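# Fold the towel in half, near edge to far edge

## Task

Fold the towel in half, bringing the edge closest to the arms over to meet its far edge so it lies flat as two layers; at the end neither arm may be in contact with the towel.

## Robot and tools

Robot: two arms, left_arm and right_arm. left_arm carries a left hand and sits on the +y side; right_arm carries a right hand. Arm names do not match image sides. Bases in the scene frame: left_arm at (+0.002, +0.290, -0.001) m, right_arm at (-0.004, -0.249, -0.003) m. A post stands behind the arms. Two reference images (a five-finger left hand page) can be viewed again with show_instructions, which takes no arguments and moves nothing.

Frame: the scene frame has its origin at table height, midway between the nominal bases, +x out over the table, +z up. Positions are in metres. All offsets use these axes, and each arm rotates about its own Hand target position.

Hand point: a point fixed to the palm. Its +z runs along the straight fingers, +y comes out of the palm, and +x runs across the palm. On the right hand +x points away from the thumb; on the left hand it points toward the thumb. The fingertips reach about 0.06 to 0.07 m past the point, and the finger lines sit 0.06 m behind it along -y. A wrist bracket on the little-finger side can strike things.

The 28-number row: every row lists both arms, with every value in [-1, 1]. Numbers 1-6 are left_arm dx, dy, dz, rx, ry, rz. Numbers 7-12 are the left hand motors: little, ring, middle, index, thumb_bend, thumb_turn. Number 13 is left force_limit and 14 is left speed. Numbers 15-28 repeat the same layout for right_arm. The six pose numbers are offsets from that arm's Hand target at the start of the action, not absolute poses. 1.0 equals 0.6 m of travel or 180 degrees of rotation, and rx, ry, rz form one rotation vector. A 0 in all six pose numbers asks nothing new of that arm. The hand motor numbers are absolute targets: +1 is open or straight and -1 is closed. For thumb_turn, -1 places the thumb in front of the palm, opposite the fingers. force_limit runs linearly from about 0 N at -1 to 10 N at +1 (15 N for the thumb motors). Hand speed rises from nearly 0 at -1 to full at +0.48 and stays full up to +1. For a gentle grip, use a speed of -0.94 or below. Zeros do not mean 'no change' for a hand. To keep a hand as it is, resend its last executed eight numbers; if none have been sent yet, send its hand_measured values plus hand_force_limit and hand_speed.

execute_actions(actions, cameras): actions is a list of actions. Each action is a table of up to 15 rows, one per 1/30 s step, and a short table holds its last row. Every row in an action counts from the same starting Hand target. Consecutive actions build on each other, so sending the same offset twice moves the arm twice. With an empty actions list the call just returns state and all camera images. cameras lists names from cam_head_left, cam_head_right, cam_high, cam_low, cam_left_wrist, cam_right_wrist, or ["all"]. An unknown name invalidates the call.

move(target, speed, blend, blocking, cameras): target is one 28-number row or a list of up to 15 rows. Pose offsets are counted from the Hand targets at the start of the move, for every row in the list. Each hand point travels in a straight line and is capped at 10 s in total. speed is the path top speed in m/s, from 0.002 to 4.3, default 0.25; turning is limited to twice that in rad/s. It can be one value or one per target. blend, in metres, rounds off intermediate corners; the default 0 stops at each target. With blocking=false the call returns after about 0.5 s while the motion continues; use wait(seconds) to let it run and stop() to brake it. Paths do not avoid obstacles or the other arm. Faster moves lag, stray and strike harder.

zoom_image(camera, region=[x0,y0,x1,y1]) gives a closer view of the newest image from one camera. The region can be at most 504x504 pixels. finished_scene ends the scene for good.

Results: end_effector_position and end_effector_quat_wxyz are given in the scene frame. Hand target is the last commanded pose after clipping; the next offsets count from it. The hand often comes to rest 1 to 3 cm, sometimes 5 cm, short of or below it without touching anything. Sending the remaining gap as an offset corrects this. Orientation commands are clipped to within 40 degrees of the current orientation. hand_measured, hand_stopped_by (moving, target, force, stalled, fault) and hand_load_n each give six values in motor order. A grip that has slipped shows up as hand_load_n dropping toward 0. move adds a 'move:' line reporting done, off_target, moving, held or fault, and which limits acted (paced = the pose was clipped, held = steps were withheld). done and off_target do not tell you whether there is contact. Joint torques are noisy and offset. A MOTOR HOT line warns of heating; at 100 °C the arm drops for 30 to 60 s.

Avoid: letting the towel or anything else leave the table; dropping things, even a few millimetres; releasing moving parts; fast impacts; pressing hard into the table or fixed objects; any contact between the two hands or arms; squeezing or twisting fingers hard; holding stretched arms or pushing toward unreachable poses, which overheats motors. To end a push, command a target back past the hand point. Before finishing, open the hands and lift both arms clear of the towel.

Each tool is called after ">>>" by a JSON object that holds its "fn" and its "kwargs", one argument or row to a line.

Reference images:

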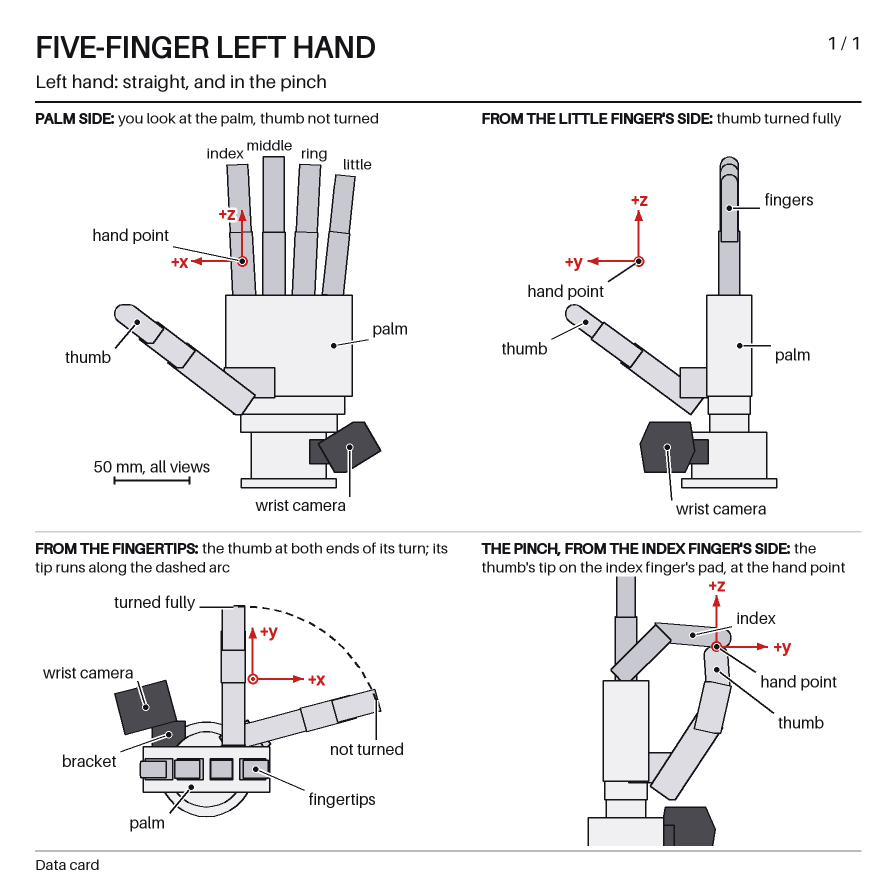

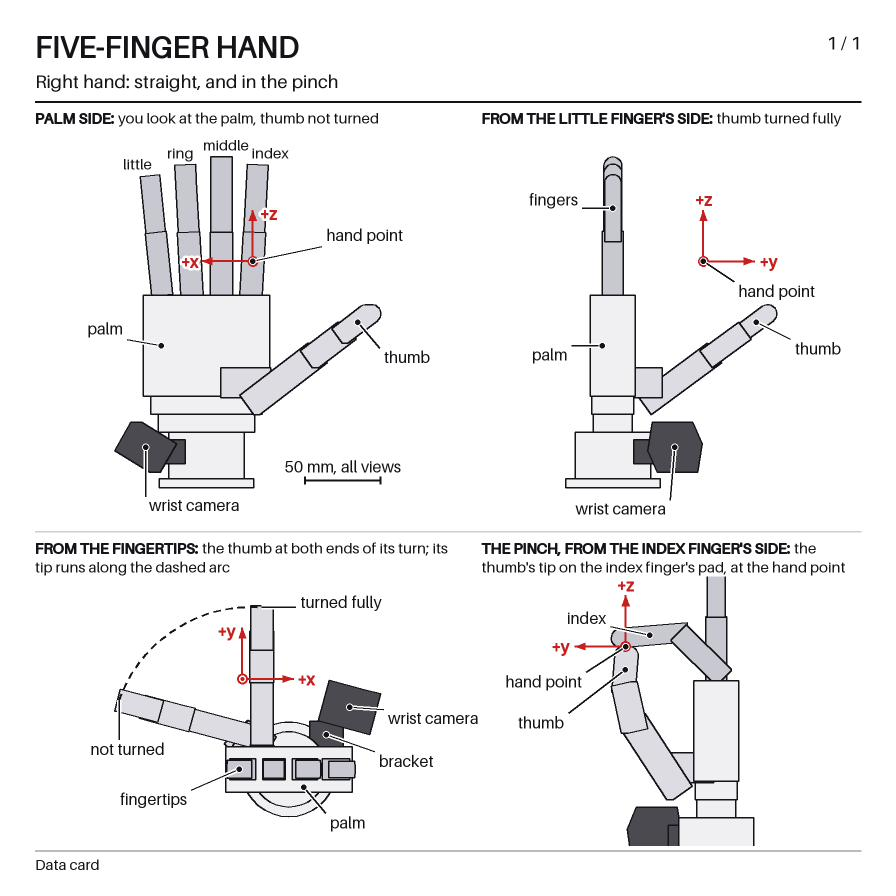

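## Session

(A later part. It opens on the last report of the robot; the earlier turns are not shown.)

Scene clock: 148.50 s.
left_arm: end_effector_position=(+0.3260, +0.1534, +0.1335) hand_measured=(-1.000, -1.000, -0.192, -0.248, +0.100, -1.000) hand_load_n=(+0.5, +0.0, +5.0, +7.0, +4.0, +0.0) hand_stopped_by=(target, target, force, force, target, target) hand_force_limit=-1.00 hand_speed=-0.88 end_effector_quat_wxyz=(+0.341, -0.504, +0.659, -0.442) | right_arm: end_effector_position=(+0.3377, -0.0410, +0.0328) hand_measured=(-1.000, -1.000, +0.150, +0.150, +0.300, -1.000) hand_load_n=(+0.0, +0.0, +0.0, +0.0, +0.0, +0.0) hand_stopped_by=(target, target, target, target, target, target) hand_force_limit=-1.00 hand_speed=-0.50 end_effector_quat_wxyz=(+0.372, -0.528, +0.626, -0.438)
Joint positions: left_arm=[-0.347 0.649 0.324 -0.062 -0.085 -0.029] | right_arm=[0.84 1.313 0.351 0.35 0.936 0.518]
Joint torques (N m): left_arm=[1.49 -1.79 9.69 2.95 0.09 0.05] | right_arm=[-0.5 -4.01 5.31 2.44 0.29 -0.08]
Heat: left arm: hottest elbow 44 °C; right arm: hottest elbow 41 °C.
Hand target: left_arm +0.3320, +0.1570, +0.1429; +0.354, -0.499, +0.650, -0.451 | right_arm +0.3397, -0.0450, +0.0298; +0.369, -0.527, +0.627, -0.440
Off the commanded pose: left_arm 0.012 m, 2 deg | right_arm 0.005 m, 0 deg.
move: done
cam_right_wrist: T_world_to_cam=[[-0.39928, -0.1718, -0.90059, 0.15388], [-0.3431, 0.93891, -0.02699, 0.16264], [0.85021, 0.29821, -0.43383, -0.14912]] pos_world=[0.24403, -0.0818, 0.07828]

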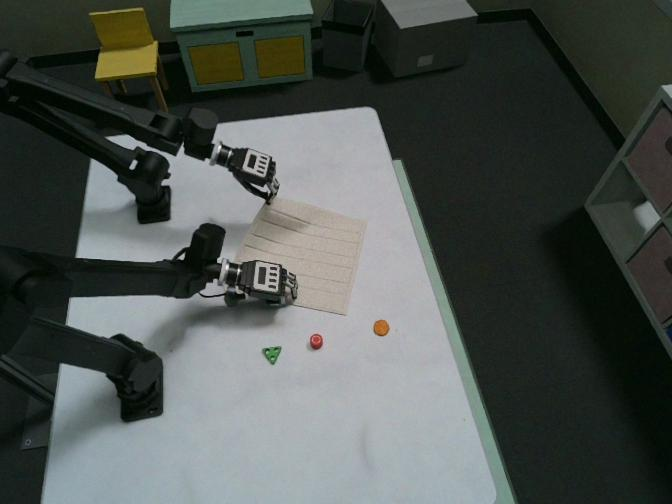

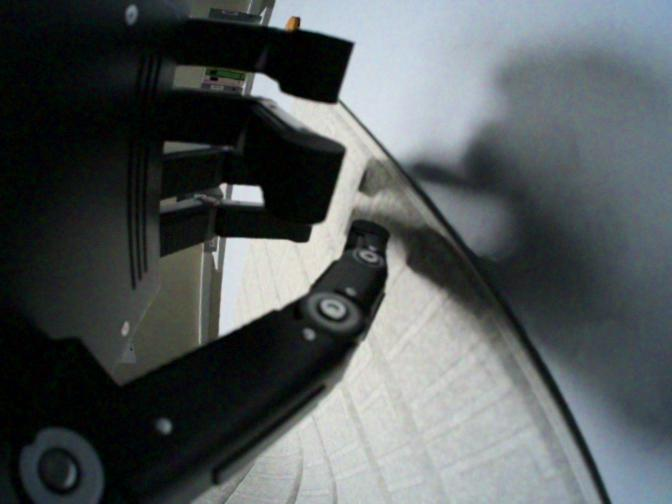

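>>> {"fn": "move", "kwargs": {
  "target": [
    [0,0,0,0,0,0,-1,-1,-0.45,-0.45,0.1,-1,-1,-0.88,0,0,-0.035,0,0,0,-1,-1,0.15,0.15,0.3,-1,-1,-0.5],
    [0,0,0,0,0,0,-1,-1,-0.45,-0.45,0.1,-1,-1,-0.88,0.065,0.012,-0.037,0,0,0,-1,-1,0.15,0.15,0.3,-1,-1,-0.5],
    [0,0,0,0,0,0,-1,-1,-0.45,-0.45,0.1,-1,-1,-0.88,0.133,0.035,-0.037,0,0,0,-1,-1,0.15,0.15,0.3,-1,-1,-0.5]
  ],
  "speed": [0.05,0.06,0.06],
  "blend": [0,0.01,0],
  "cameras": ["cam_high","cam_right_wrist","cam_left_wrist","cam_low"]
}}

Scene clock: 151.67 s.
left_arm: end_effector_position=(+0.3260, +0.1534, +0.1335) hand_measured=(-1.000, -1.000, -0.192, -0.248, +0.100, -1.000) hand_load_n=(+0.0, +0.0, +5.0, +7.5, +4.0, +0.0) hand_stopped_by=(target, target, force, force, target, target) hand_force_limit=-1.00 hand_speed=-0.88 end_effector_quat_wxyz=(+0.341, -0.504, +0.659, -0.442) | right_arm: end_effector_position=(+0.4143, -0.0227, +0.0186) hand_measured=(-1.000, -1.000, +0.150, +0.150, +0.300, -1.000) hand_load_n=(+0.0, +0.5, -0.5, +0.0, +0.0, +0.0) hand_stopped_by=(target, target, target, target, target, target) hand_force_limit=-1.00 hand_speed=-0.50 end_effector_quat_wxyz=(+0.380, -0.519, +0.627, -0.440)
Joint positions: left_arm=[-0.347 0.649 0.324 -0.062 -0.085 -0.029] | right_arm=[0.706 1.557 0.494 0.561 0.83 0.405]
Joint torques (N m): left_arm=[1.67 -1.85 9.66 2.89 0.08 0.05] | right_arm=[-0.56 -5.01 6.16 1.83 -0.25 -0.06]
Heat: left arm: hottest elbow 44 °C; right arm: hottest elbow 41 °C.
Hand target: left_arm +0.3320, +0.1570, +0.1429; +0.354, -0.499, +0.650, -0.451 | right_arm +0.4196, -0.0239, +0.0078; +0.369, -0.527, +0.627, -0.440
Off the commanded pose: left_arm 0.012 m, 2 deg | right_arm 0.012 m, 1 deg.
move: off_target (right_arm)
cam_left_wrist: T_world_to_cam=[[0.25752, -0.38546, 0.88606, -0.14414], [-0.78732, -0.61531, -0.03886, 0.35093], [0.56018, -0.68761, -0.46194, 0.10345]] pos_world=[0.25547, 0.23151, 0.18914]
cam_right_wrist: T_world_to_cam=[[-0.38287, -0.158, -0.91019, 0.16846], [-0.3366, 0.94139, -0.02183, 0.16859], [0.8603, 0.29801, -0.41361, -0.23045]] pos_world=[0.3195, -0.06342, 0.06169]
Images, in order (width x height): cam_high 672x504, cam_low 672x504, cam_left_wrist 672x504, cam_right_wrist 672x504.

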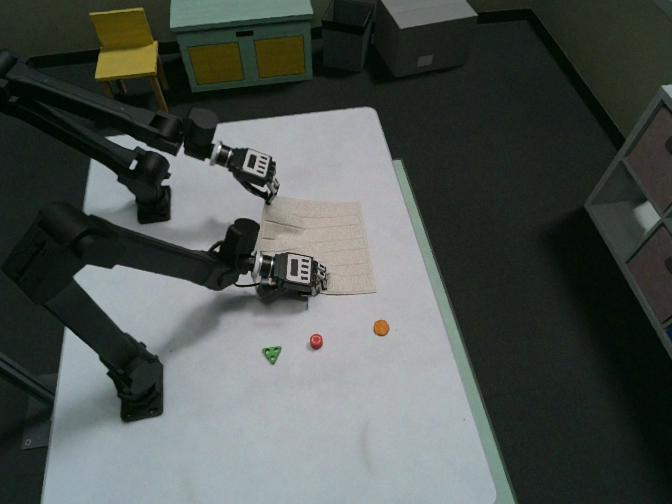

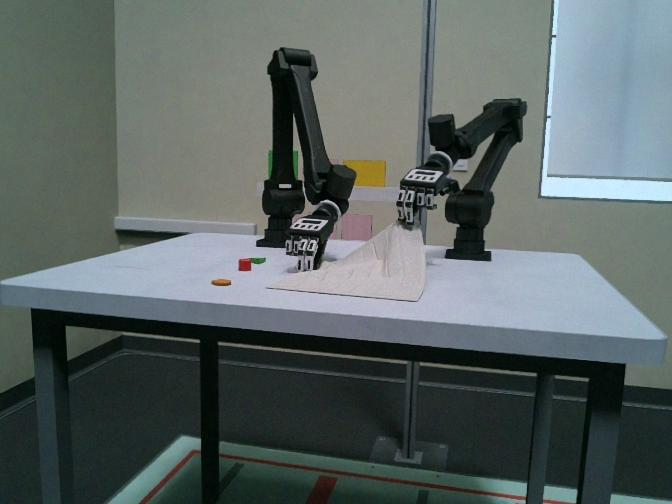

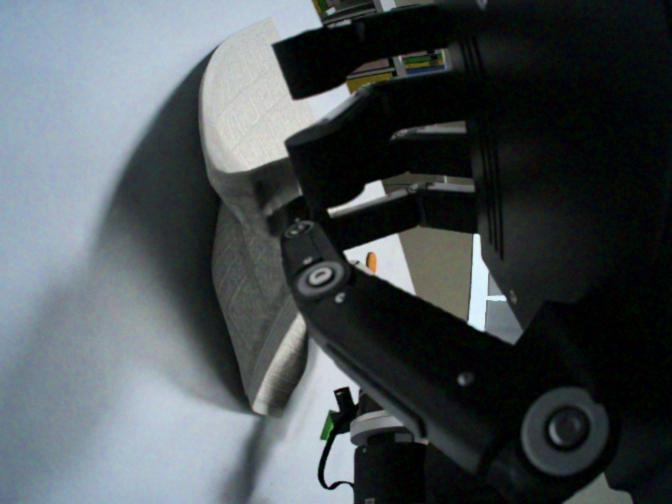

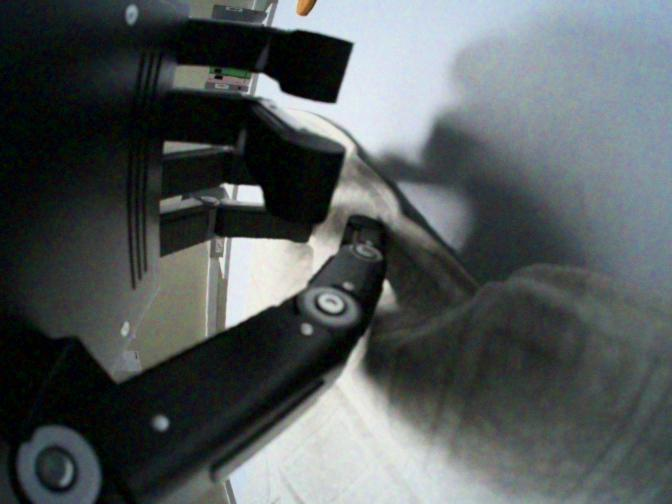

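>>> {"fn": "move", "kwargs": {
  "target": [
    [0,0,0,0,0,0,-1,-1,-0.45,-0.45,0.1,-1,-1,-0.88,0,0,0.1,0,0,0,-1,-1,0.15,0.15,0.3,-1,-1,-0.5],
    [0,0,0,0,0,0,-1,-1,-0.45,-0.45,0.1,-1,-1,-0.88,-0.23,-0.1,0.2,0,0,0,-1,-1,0.4,0.4,0.3,-1,-1,-0.5]
  ],
  "speed": [0.08,0.15],
  "blend": [0.02,0],
  "cameras": ["all"]
}}

Scene clock: 155.47 s.
left_arm: end_effector_position=(+0.3260, +0.1534, +0.1335) hand_measured=(-1.000, -1.000, -0.192, -0.248, +0.100, -1.000) hand_load_n=(+0.0, +0.0, +4.5, +7.5, +4.0, +0.0) hand_stopped_by=(target, target, force, force, target, target) hand_force_limit=-1.00 hand_speed=-0.88 end_effector_quat_wxyz=(+0.341, -0.504, +0.659, -0.442) | right_arm: end_effector_position=(+0.2824, -0.0886, +0.1218) hand_measured=(-1.000, -1.000, +0.400, +0.400, +0.300, -1.000) hand_load_n=(+0.0, +0.0, +0.0, +0.0, +0.0, +0.0) hand_stopped_by=(target, target, target, target, target, target) hand_force_limit=-1.00 hand_speed=-0.50 end_effector_quat_wxyz=(+0.363, -0.528, +0.628, -0.442)
Joint positions: left_arm=[-0.347 0.649 0.324 -0.062 -0.085 -0.029] | right_arm=[0.904 0.747 0.365 -0.308 0.998 0.594]
Joint torques (N m): left_arm=[1.9 -1.85 9.72 2.96 0.09 0.05] | right_arm=[1.38 -1.14 9.39 1.09 0.71 0.08]
Heat: left arm: hottest elbow 45 °C; right arm: hottest elbow 41 °C.
Hand target: left_arm +0.3320, +0.1570, +0.1429; +0.354, -0.499, +0.650, -0.451 | right_arm +0.2816, -0.0840, +0.1277; +0.369, -0.527, +0.627, -0.440
Off the commanded pose: left_arm 0.012 m, 2 deg | right_arm 0.008 m, 1 deg.
move: done
cam_left_wrist: T_world_to_cam=[[0.25752, -0.38546, 0.88606, -0.14414], [-0.78732, -0.61531, -0.03886, 0.35093], [0.56018, -0.68761, -0.46194, 0.10345]] pos_world=[0.25547, 0.23151, 0.18914]
cam_right_wrist: T_world_to_cam=[[-0.40768, -0.17903, -0.8954, 0.20488], [-0.33162, 0.94267, -0.03749, 0.18912], [0.85078, 0.28165, -0.44367, -0.04971]] pos_world=[0.18853, -0.1276, 0.16848]

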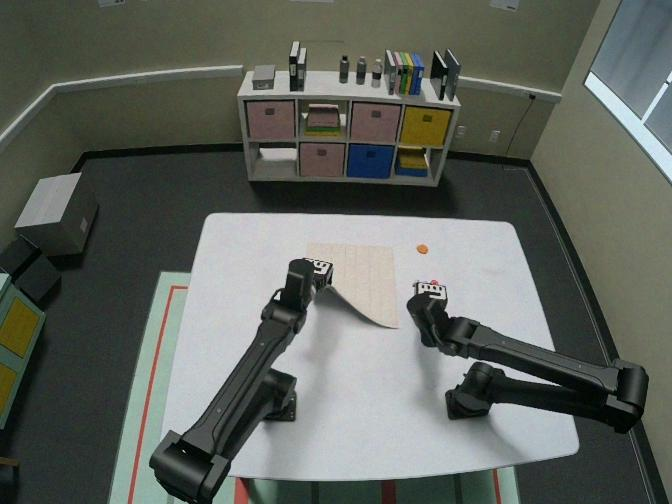

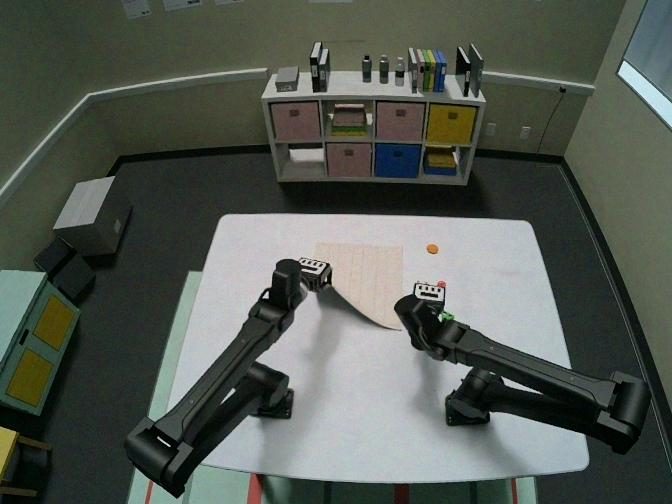

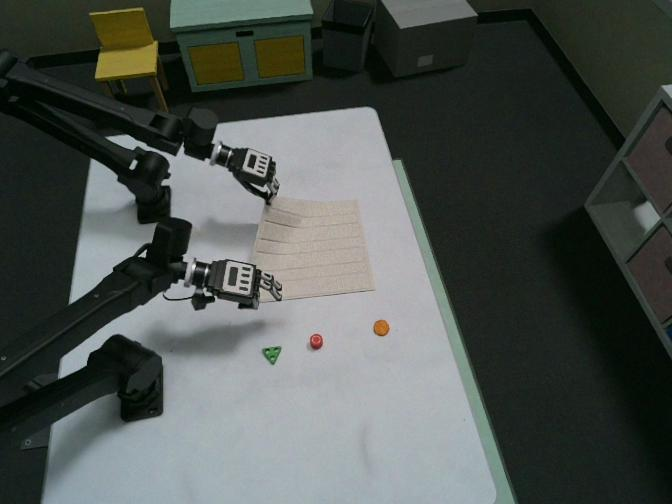

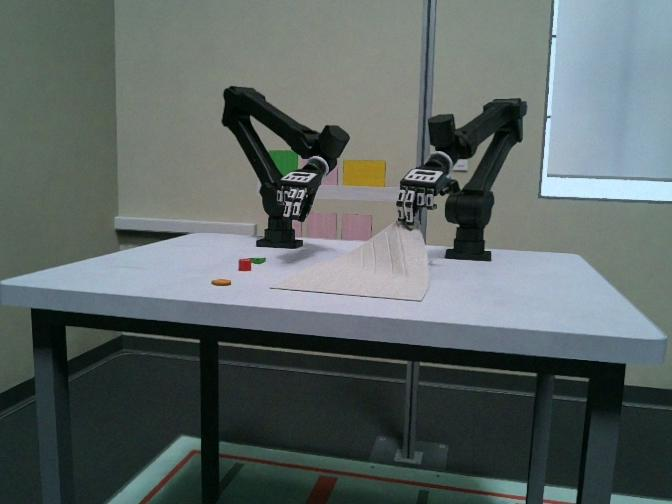

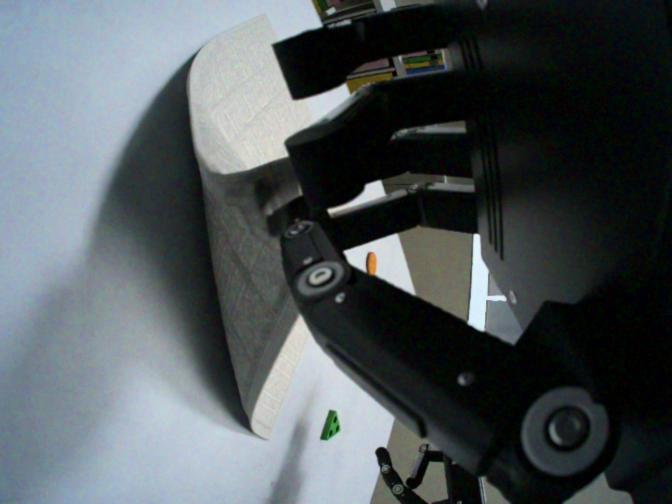

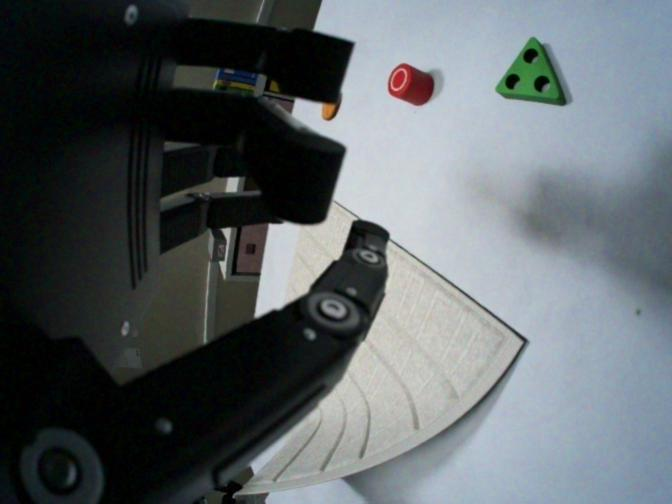

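>>> {"fn": "zoom_image", "kwargs": {
  "camera": "cam_low",
  "region": [260, 210, 440, 310]
}}

>>> {"fn": "zoom_image", "kwargs": {
  "camera": "cam_right_wrist",
  "region": [220, 190, 560, 504]
}}

>>> {"fn": "zoom_image", "kwargs": {
  "camera": "cam_high",
  "region": [220, 180, 400, 320]
}}

Scaled by 2.800.

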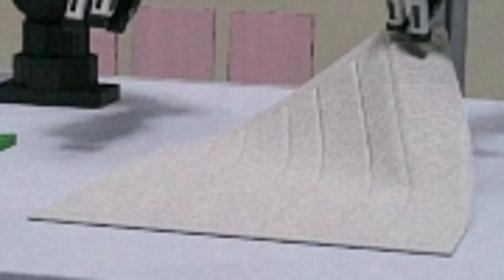

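Scaled by 1.482 from the camera's image (finer frame: 960x720).

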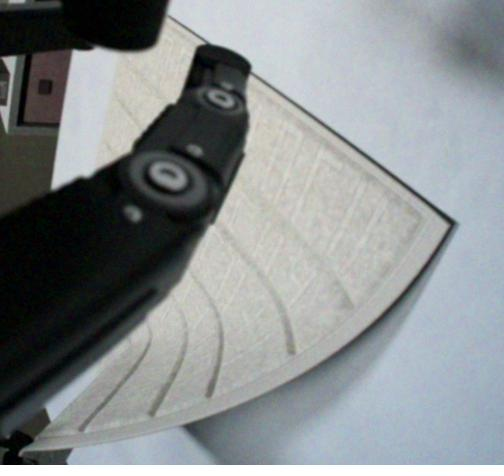

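Scaled by 2.800.

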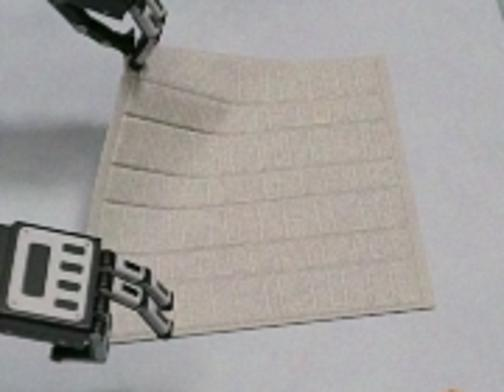

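>>> {"fn": "move", "kwargs": {
  "target": [
    [0,0,0,0,0,0,-1,-1,-0.45,-0.45,0.1,-1,-1,-0.88,-0.061,0.1675,-0.05,0.083,0,0,-1,-1,0.8,0.8,0.3,-1,-1,-0.5],
    [0,0,0,0,0,0,-1,-1,-0.45,-0.45,0.1,-1,-1,-0.88,-0.053,0.1675,-0.14,0.083,0,0,-1,-1,0.8,0.8,0.3,-1,-1,-0.5]
  ],
  "speed": [0.12,0.06],
  "blend": [0.01,0],
  "cameras": ["cam_high","cam_right_wrist","cam_left_wrist","cam_low"]
}}

Scene clock: 162.93 s.
left_arm: end_effector_position=(+0.3260, +0.1534, +0.1335) hand_measured=(-1.000, -1.000, -0.192, -0.248, +0.100, -1.000) hand_load_n=(+0.0, +0.0, +4.5, +7.5, +4.0, +0.0) hand_stopped_by=(target, target, force, force, target, target) hand_force_limit=-1.00 hand_speed=-0.88 end_effector_quat_wxyz=(+0.341, -0.504, +0.659, -0.442) | right_arm: end_effector_position=(+0.2489, +0.0179, +0.0469) hand_measured=(-1.000, -1.000, +0.800, +0.800, +0.300, -1.000) hand_load_n=(+0.0, +0.0, +0.0, +0.0, +0.0, +0.0) hand_stopped_by=(target, target, target, target, target, target) hand_force_limit=-1.00 hand_speed=-0.50 end_effector_quat_wxyz=(+0.436, -0.473, +0.679, -0.353)
Joint positions: left_arm=[-0.347 0.649 0.324 -0.062 -0.085 -0.029] | right_arm=[1.192 1.196 0.373 -0.133 1.1 1.183]
Joint torques (N m): left_arm=[1.55 -1.85 9.7 2.93 0.08 0.04] | right_arm=[0.09 -3.14 5.87 1.94 0.65 -0.1]
Heat: left arm: hottest elbow 45 °C; right arm: hottest elbow 40 °C.
Hand target: left_arm +0.3320, +0.1570, +0.1429; +0.354, -0.499, +0.650, -0.451 | right_arm +0.2498, +0.0167, +0.0438; +0.435, -0.474, +0.679, -0.354
Off the commanded pose: left_arm 0.012 m, 2 deg | right_arm 0.004 m, 0 deg.
move: done
cam_left_wrist: T_world_to_cam=[[0.25752, -0.38546, 0.88606, -0.14414], [-0.78732, -0.61531, -0.03886, 0.35093], [0.56018, -0.68761, -0.46194, 0.10345]] pos_world=[0.25547, 0.23151, 0.18914]
cam_right_wrist: T_world_to_cam=[[-0.39997, 0.06928, -0.91391, 0.13773], [-0.33817, 0.91563, 0.21741, 0.06494], [0.85186, 0.39601, -0.3428, -0.09154]] pos_world=[0.15502, -0.03275, 0.08037]
Images, in order (width x height): cam_high 672x504, cam_low 672x504, cam_left_wrist 672x504, cam_right_wrist 672x504.

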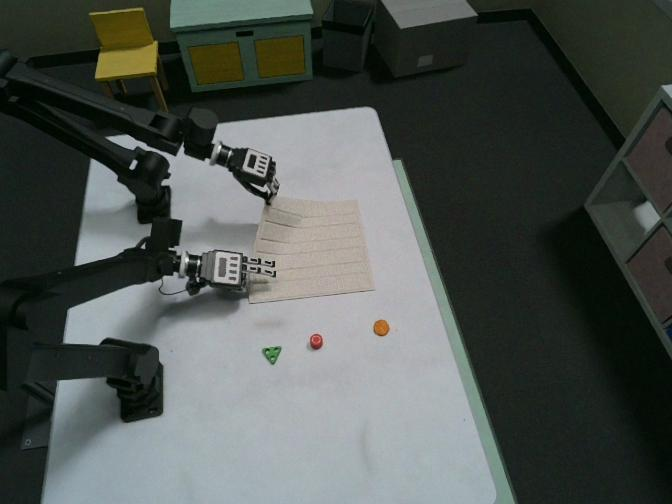

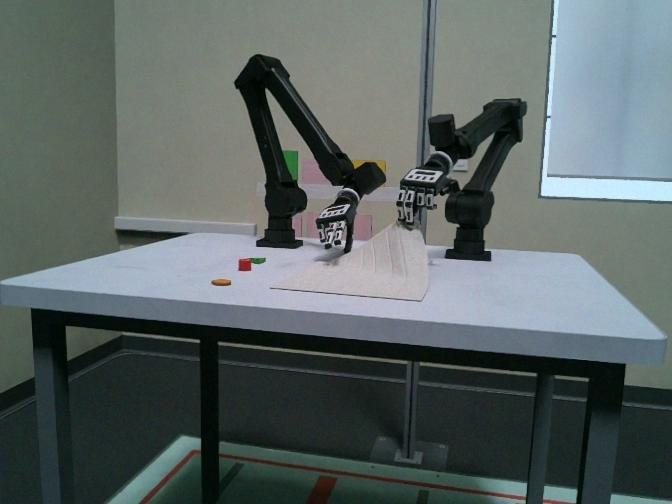

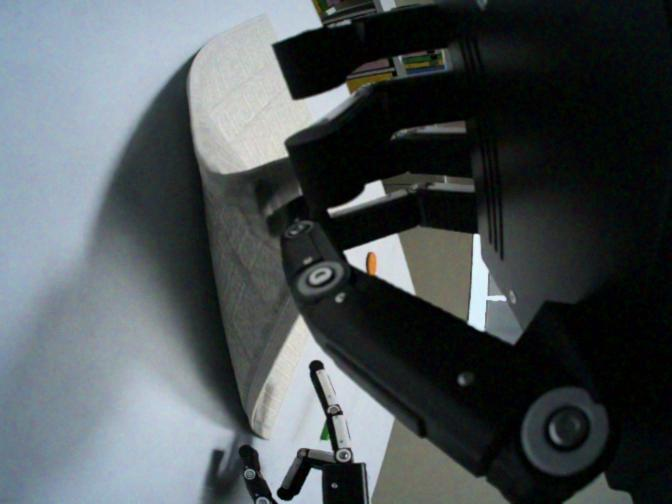

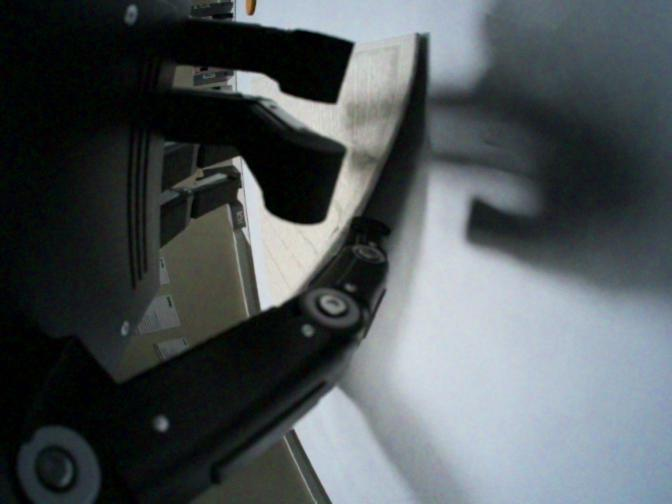

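>>> {"fn": "zoom_image", "kwargs": {
  "camera": "cam_right_wrist",
  "region": [250, 10, 480, 350]
}}

>>> {"fn": "zoom_image", "kwargs": {
  "camera": "cam_left_wrist",
  "region": [180, 280, 420, 504]
}}

Scaled by 1.482 from the camera's image (finer frame: 960x720).

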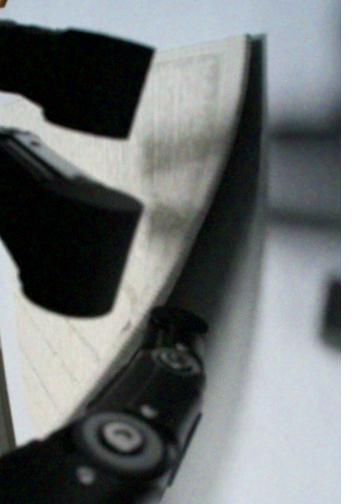

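Scaled by 2.100 from the camera's image (finer frame: 960x720).

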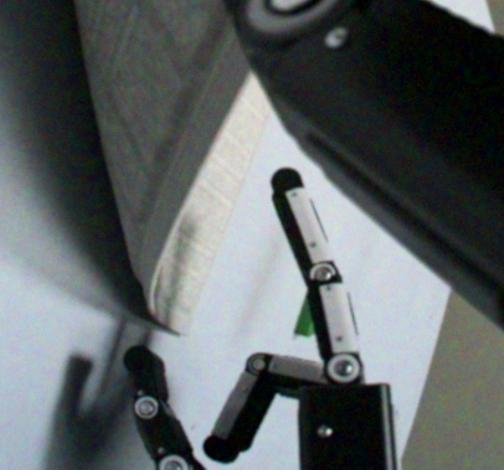

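>>> {"fn": "move", "kwargs": {
  "target": [
    [0,0,0,0,0,0,-1,-1,-0.45,-0.45,0.1,-1,-1,-0.88,0,0.01,-0.031,0,0,0,-1,-1,0.8,0.8,0.3,-1,-1,-0.5],
    [0,0,0,0,0,0,-1,-1,-0.45,-0.45,0.1,-1,-1,-0.88,0.03,0.01,-0.031,0,0,0,-1,-1,0.8,0.8,0.3,-1,-1,-0.5]
  ],
  "speed": [0.05,0.05],
  "cameras": ["cam_right_wrist","cam_left_wrist","cam_low"]
}}

Scene clock: 167.33 s.
left_arm: end_effector_position=(+0.3260, +0.1534, +0.1335) hand_measured=(-1.000, -1.000, -0.192, -0.248, +0.100, -1.000) hand_load_n=(+0.0, +0.0, +5.0, +7.0, +3.5, +0.0) hand_stopped_by=(target, target, force, force, target, target) hand_force_limit=-1.00 hand_speed=-0.88 end_effector_quat_wxyz=(+0.341, -0.504, +0.659, -0.442) | right_arm: end_effector_position=(+0.2653, +0.0266, +0.0294) hand_measured=(-1.000, -1.000, +0.800, +0.800, +0.300, -1.000) hand_load_n=(+0.0, +0.0, +0.0, -0.5, +0.0, +0.0) hand_stopped_by=(target, target, target, target, target, target) hand_force_limit=-1.00 hand_speed=-0.50 end_effector_quat_wxyz=(+0.438, -0.474, +0.678, -0.352)
Joint positions: left_arm=[-0.347 0.649 0.324 -0.062 -0.085 -0.029] | right_arm=[1.144 1.305 0.368 0.066 1.068 1.089]
Joint torques (N m): left_arm=[1.73 -1.79 9.69 2.93 0.09 0.06] | right_arm=[-0.5 -3.78 5.12 2.17 0.49 -0.09]
Heat: left arm: hottest elbow 45 °C; right arm: hottest elbow 39 °C.
Hand target: left_arm +0.3320, +0.1570, +0.1429; +0.354, -0.499, +0.650, -0.451 | right_arm +0.2678, +0.0226, +0.0252; +0.435, -0.474, +0.679, -0.354
Off the commanded pose: left_arm 0.012 m, 2 deg | right_arm 0.006 m, 1 deg.
move: done
cam_left_wrist: T_world_to_cam=[[0.25752, -0.38546, 0.88606, -0.14414], [-0.78732, -0.61531, -0.03886, 0.35093], [0.56018, -0.68761, -0.46194, 0.10345]] pos_world=[0.25547, 0.23151, 0.18914]
cam_right_wrist: T_world_to_cam=[[-0.39836, 0.06866, -0.91466, 0.12729], [-0.34382, 0.91331, 0.2183, 0.06786], [0.85035, 0.40144, -0.34022, -0.11476]] pos_world=[0.17163, -0.02465, 0.06257]
Images, in order (width x height): cam_low 672x504, cam_left_wrist 672x504, cam_right_wrist 672x504.

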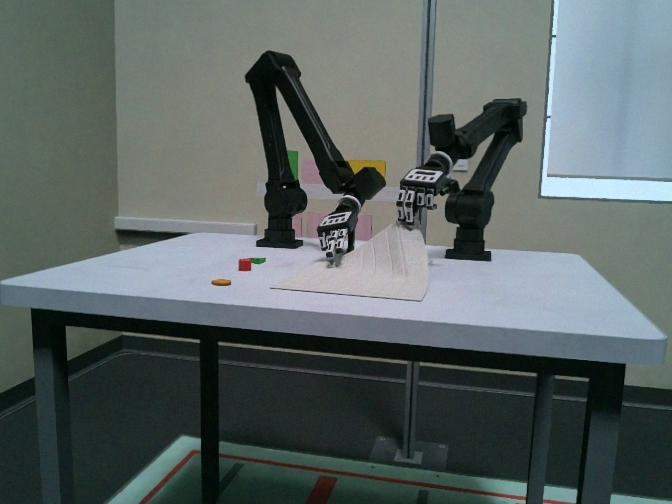

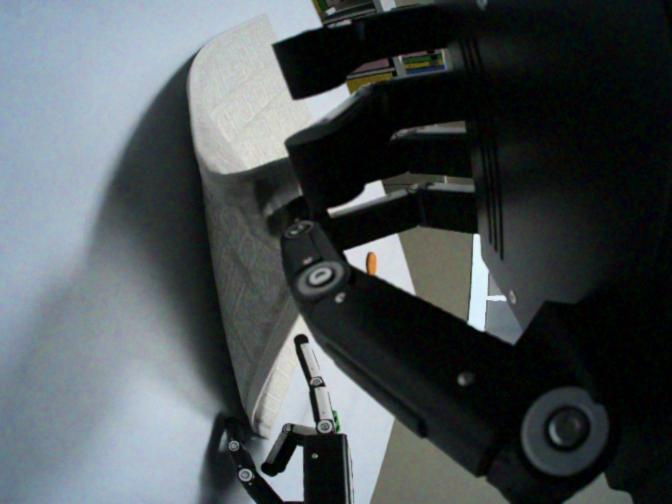

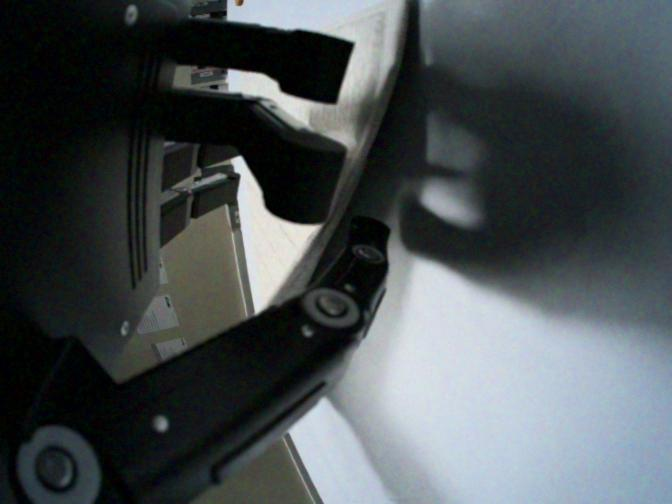

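>>> {"fn": "zoom_image", "kwargs": {
  "camera": "cam_right_wrist",
  "region": [230, 100, 480, 350]
}}

>>> {"fn": "zoom_image", "kwargs": {
  "camera": "cam_left_wrist",
  "region": [200, 310, 360, 504]
}}

Scaled by 2.016 from the camera's image (finer frame: 960x720).

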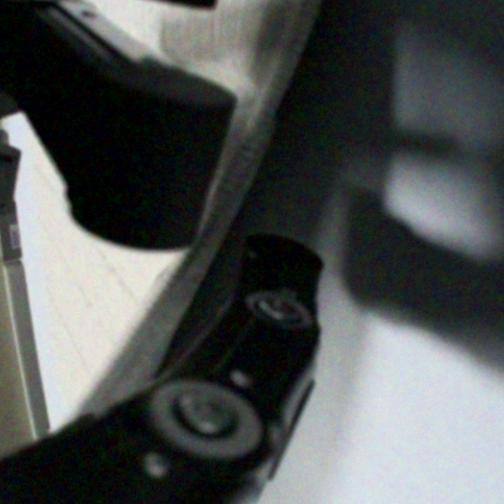

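Scaled by 2.598 from the camera's image (finer frame: 960x720).

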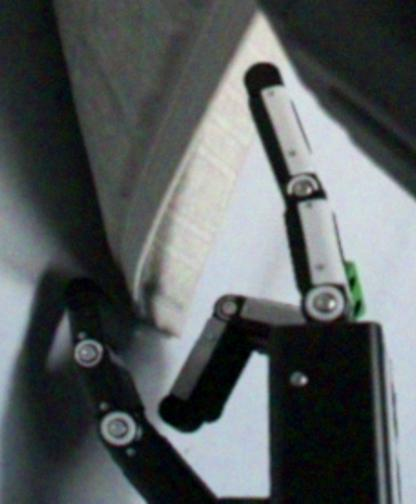

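>>> {"fn": "move", "kwargs": {
  "target": [0,0,0,0,0,0,-1,-1,-0.45,-0.45,0.1,-1,-1,-0.88,0.045,-0.003,0,0,0,0,-1,-1,0.8,0.8,0.3,-1,-1,-0.5],
  "speed": 0.05,
  "cameras": ["cam_right_wrist","cam_left_wrist","cam_low"]
}}

>>> {"fn": "zoom_image", "kwargs": {
  "camera": "cam_right_wrist",
  "region": [230, 100, 480, 350]
}}

>>> {"fn": "zoom_image", "kwargs": {
  "camera": "cam_left_wrist",
  "region": [200, 310, 360, 504]
}}

Scene clock: 169.40 s.
left_arm: end_effector_position=(+0.3260, +0.1534, +0.1335) hand_measured=(-1.000, -1.000, -0.192, -0.248, +0.100, -1.000) hand_load_n=(+0.0, +0.0, +5.0, +7.5, +4.0, +0.0) hand_stopped_by=(target, target, force, force, target, target) hand_force_limit=-1.00 hand_speed=-0.88 end_effector_quat_wxyz=(+0.341, -0.504, +0.659, -0.442) | right_arm: end_effector_position=(+0.2912, +0.0225, +0.0270) hand_measured=(-1.000, -1.000, +0.800, +0.800, +0.300, -1.000) hand_load_n=(+0.0, +0.0, +0.0, +0.0, +0.5, +0.0) hand_stopped_by=(target, target, target, target, target, target) hand_force_limit=-1.00 hand_speed=-0.50 end_effector_quat_wxyz=(+0.436, -0.476, +0.678, -0.353)
Joint positions: left_arm=[-0.347 0.649 0.324 -0.062 -0.085 -0.029] | right_arm=[1.049 1.342 0.368 0.211 1.003 0.956]
Joint torques (N m): left_arm=[1.73 -1.79 9.72 2.91 0.09 0.06] | right_arm=[-0.44 -4.13 5.45 2.36 0.4 -0.07]
Heat: left arm: hottest elbow 45 °C; right arm: hottest elbow 39 °C.
Hand target: left_arm +0.3320, +0.1570, +0.1429; +0.354, -0.499, +0.650, -0.451 | right_arm +0.2948, +0.0208, +0.0252; +0.435, -0.474, +0.679, -0.354
Off the commanded pose: left_arm 0.012 m, 2 deg | right_arm 0.004 m, 0 deg.
move: done
cam_left_wrist: T_world_to_cam=[[0.25752, -0.38546, 0.88606, -0.14414], [-0.78732, -0.61531, -0.03886, 0.35093], [0.56018, -0.68761, -0.46194, 0.10345]] pos_world=[0.25547, 0.23151, 0.18914]
cam_right_wrist: T_world_to_cam=[[-0.4016, 0.0637, -0.9136, 0.13667], [-0.34264, 0.91468, 0.2144, 0.08076], [0.8493, 0.39914, -0.34551, -0.13537]] pos_world=[0.19753, -0.02854, 0.06077]
Images, in order (width x height): cam_low 672x504, cam_left_wrist 672x504, cam_right_wrist 672x504.

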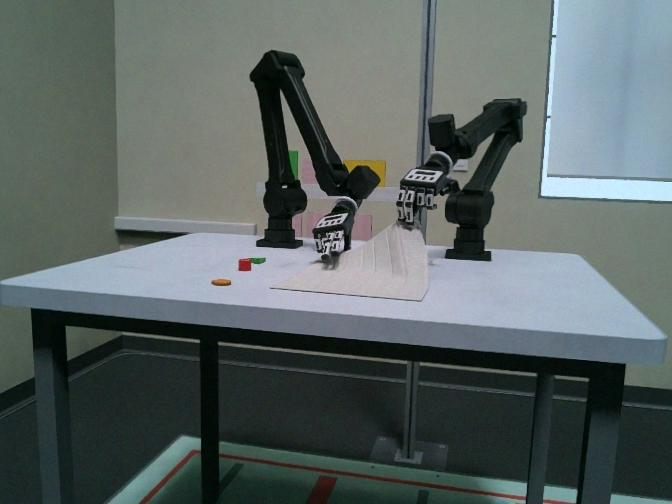

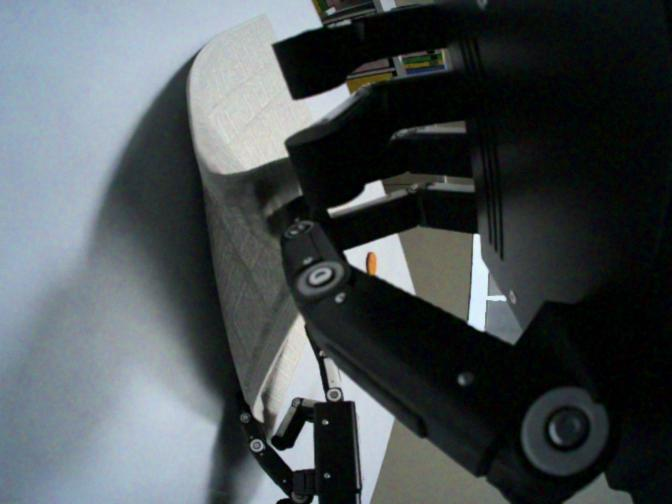

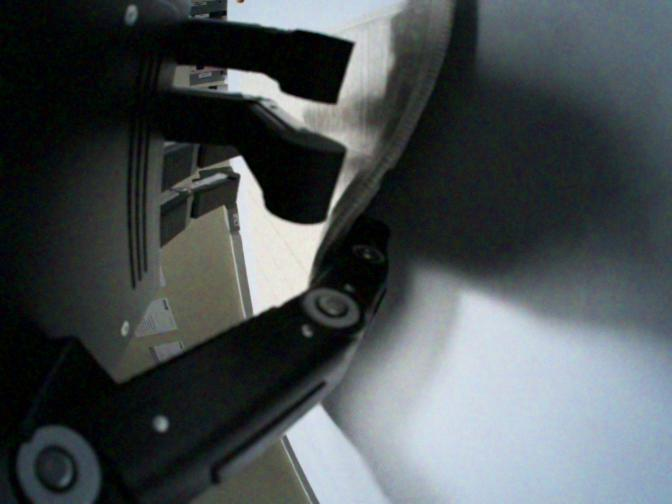

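Scaled by 2.016 from the camera's image (finer frame: 960x720).

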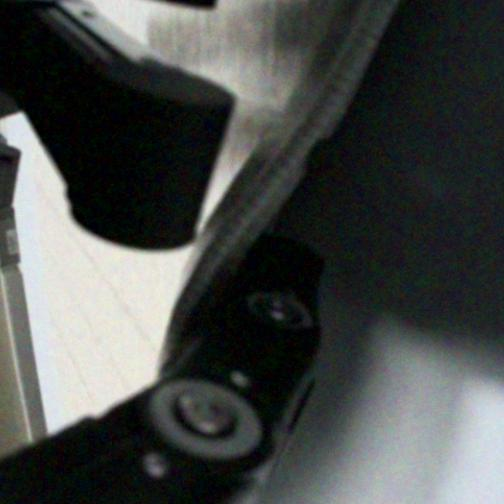

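Scaled by 2.598 from the camera's image (finer frame: 960x720).

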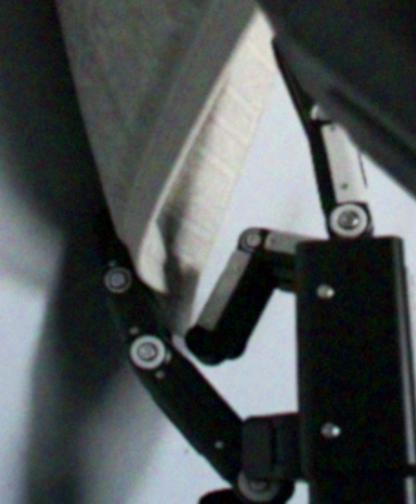

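>>> {"fn": "move", "kwargs": {
  "target": [0,0,0,0,0,0,-1,-1,-0.45,-0.45,0.1,-1,-1,-0.88,0,0,0,0,0,0,-1,-1,0.15,0.15,0.2,-1,0,-0.6],
  "cameras": ["cam_right_wrist","cam_left_wrist"]
}}

>>> {"fn": "zoom_image", "kwargs": {
  "camera": "cam_right_wrist",
  "region": [230, 100, 480, 350]
}}

>>> {"fn": "zoom_image", "kwargs": {
  "camera": "cam_left_wrist",
  "region": [200, 310, 360, 504]
}}

Scene clock: 170.90 s.
left_arm: end_effector_position=(+0.3260, +0.1534, +0.1335) hand_measured=(-1.000, -1.000, -0.192, -0.248, +0.100, -1.000) hand_load_n=(+0.0, +0.0, +5.0, +7.5, +4.0, +0.0) hand_stopped_by=(target, target, force, force, target, target) hand_force_limit=-1.00 hand_speed=-0.88 end_effector_quat_wxyz=(+0.341, -0.504, +0.659, -0.442) | right_arm: end_effector_position=(+0.2914, +0.0231, +0.0275) hand_measured=(-1.000, -1.000, +0.150, +0.150, +0.200, -1.000) hand_load_n=(+0.0, +0.0, +0.5, +0.0, +0.0, +0.0) hand_stopped_by=(target, target, target, target, target, target) hand_force_limit=0.00 hand_speed=-0.60 end_effector_quat_wxyz=(+0.437, -0.476, +0.678, -0.352)
Joint positions: left_arm=[-0.347 0.649 0.324 -0.062 -0.085 -0.029] | right_arm=[1.049 1.342 0.368 0.214 1.003 0.955]
Joint torques (N m): left_arm=[1.9 -1.79 9.7 2.95 0.09 0.05] | right_arm=[-0.5 -4.13 5.44 2.19 0.41 -0.07]
Heat: left arm: hottest elbow 45 °C; right arm: hottest elbow 39 °C.
Hand target: left_arm +0.3320, +0.1570, +0.1429; +0.354, -0.499, +0.650, -0.451 | right_arm +0.2948, +0.0208, +0.0252; +0.435, -0.474, +0.679, -0.354
Off the commanded pose: left_arm 0.012 m, 2 deg | right_arm 0.005 m, 0 deg.
move: done
cam_left_wrist: T_world_to_cam=[[0.25752, -0.38546, 0.88606, -0.14414], [-0.78732, -0.61531, -0.03886, 0.35093], [0.56018, -0.68761, -0.46194, 0.10345]] pos_world=[0.25547, 0.23151, 0.18914]
cam_right_wrist: T_world_to_cam=[[-0.40021, 0.06554, -0.91408, 0.13684], [-0.34367, 0.91391, 0.216, 0.08052], [0.84954, 0.40058, -0.34323, -0.13583]] pos_world=[0.19783, -0.02814, 0.06107]
Images, in order (width x height): cam_left_wrist 672x504, cam_right_wrist 672x504.

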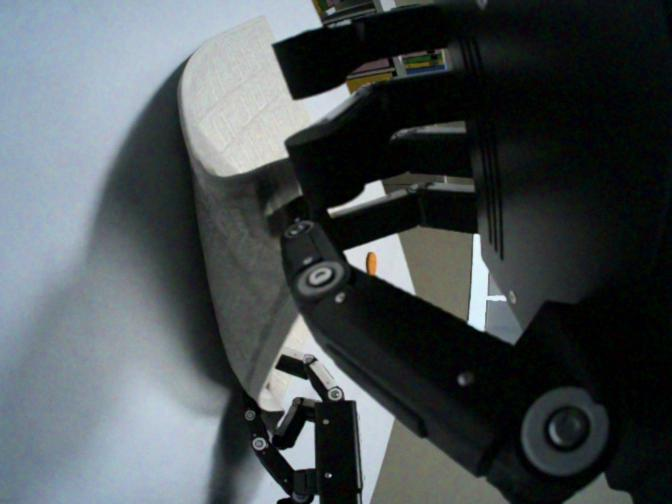

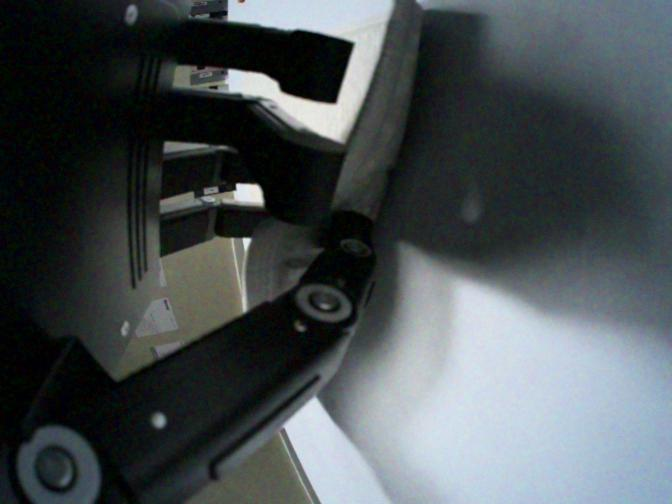

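Scaled by 2.016 from the camera's image (finer frame: 960x720).

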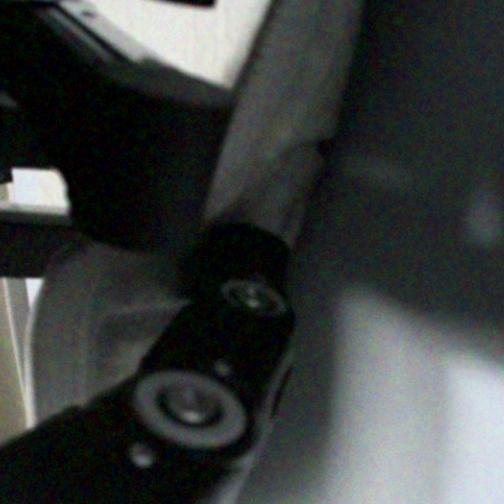

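Scaled by 2.598 from the camera's image (finer frame: 960x720).

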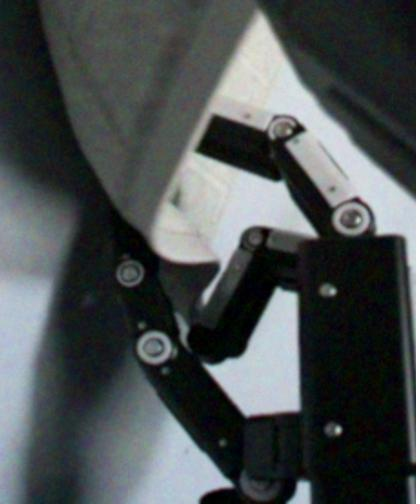

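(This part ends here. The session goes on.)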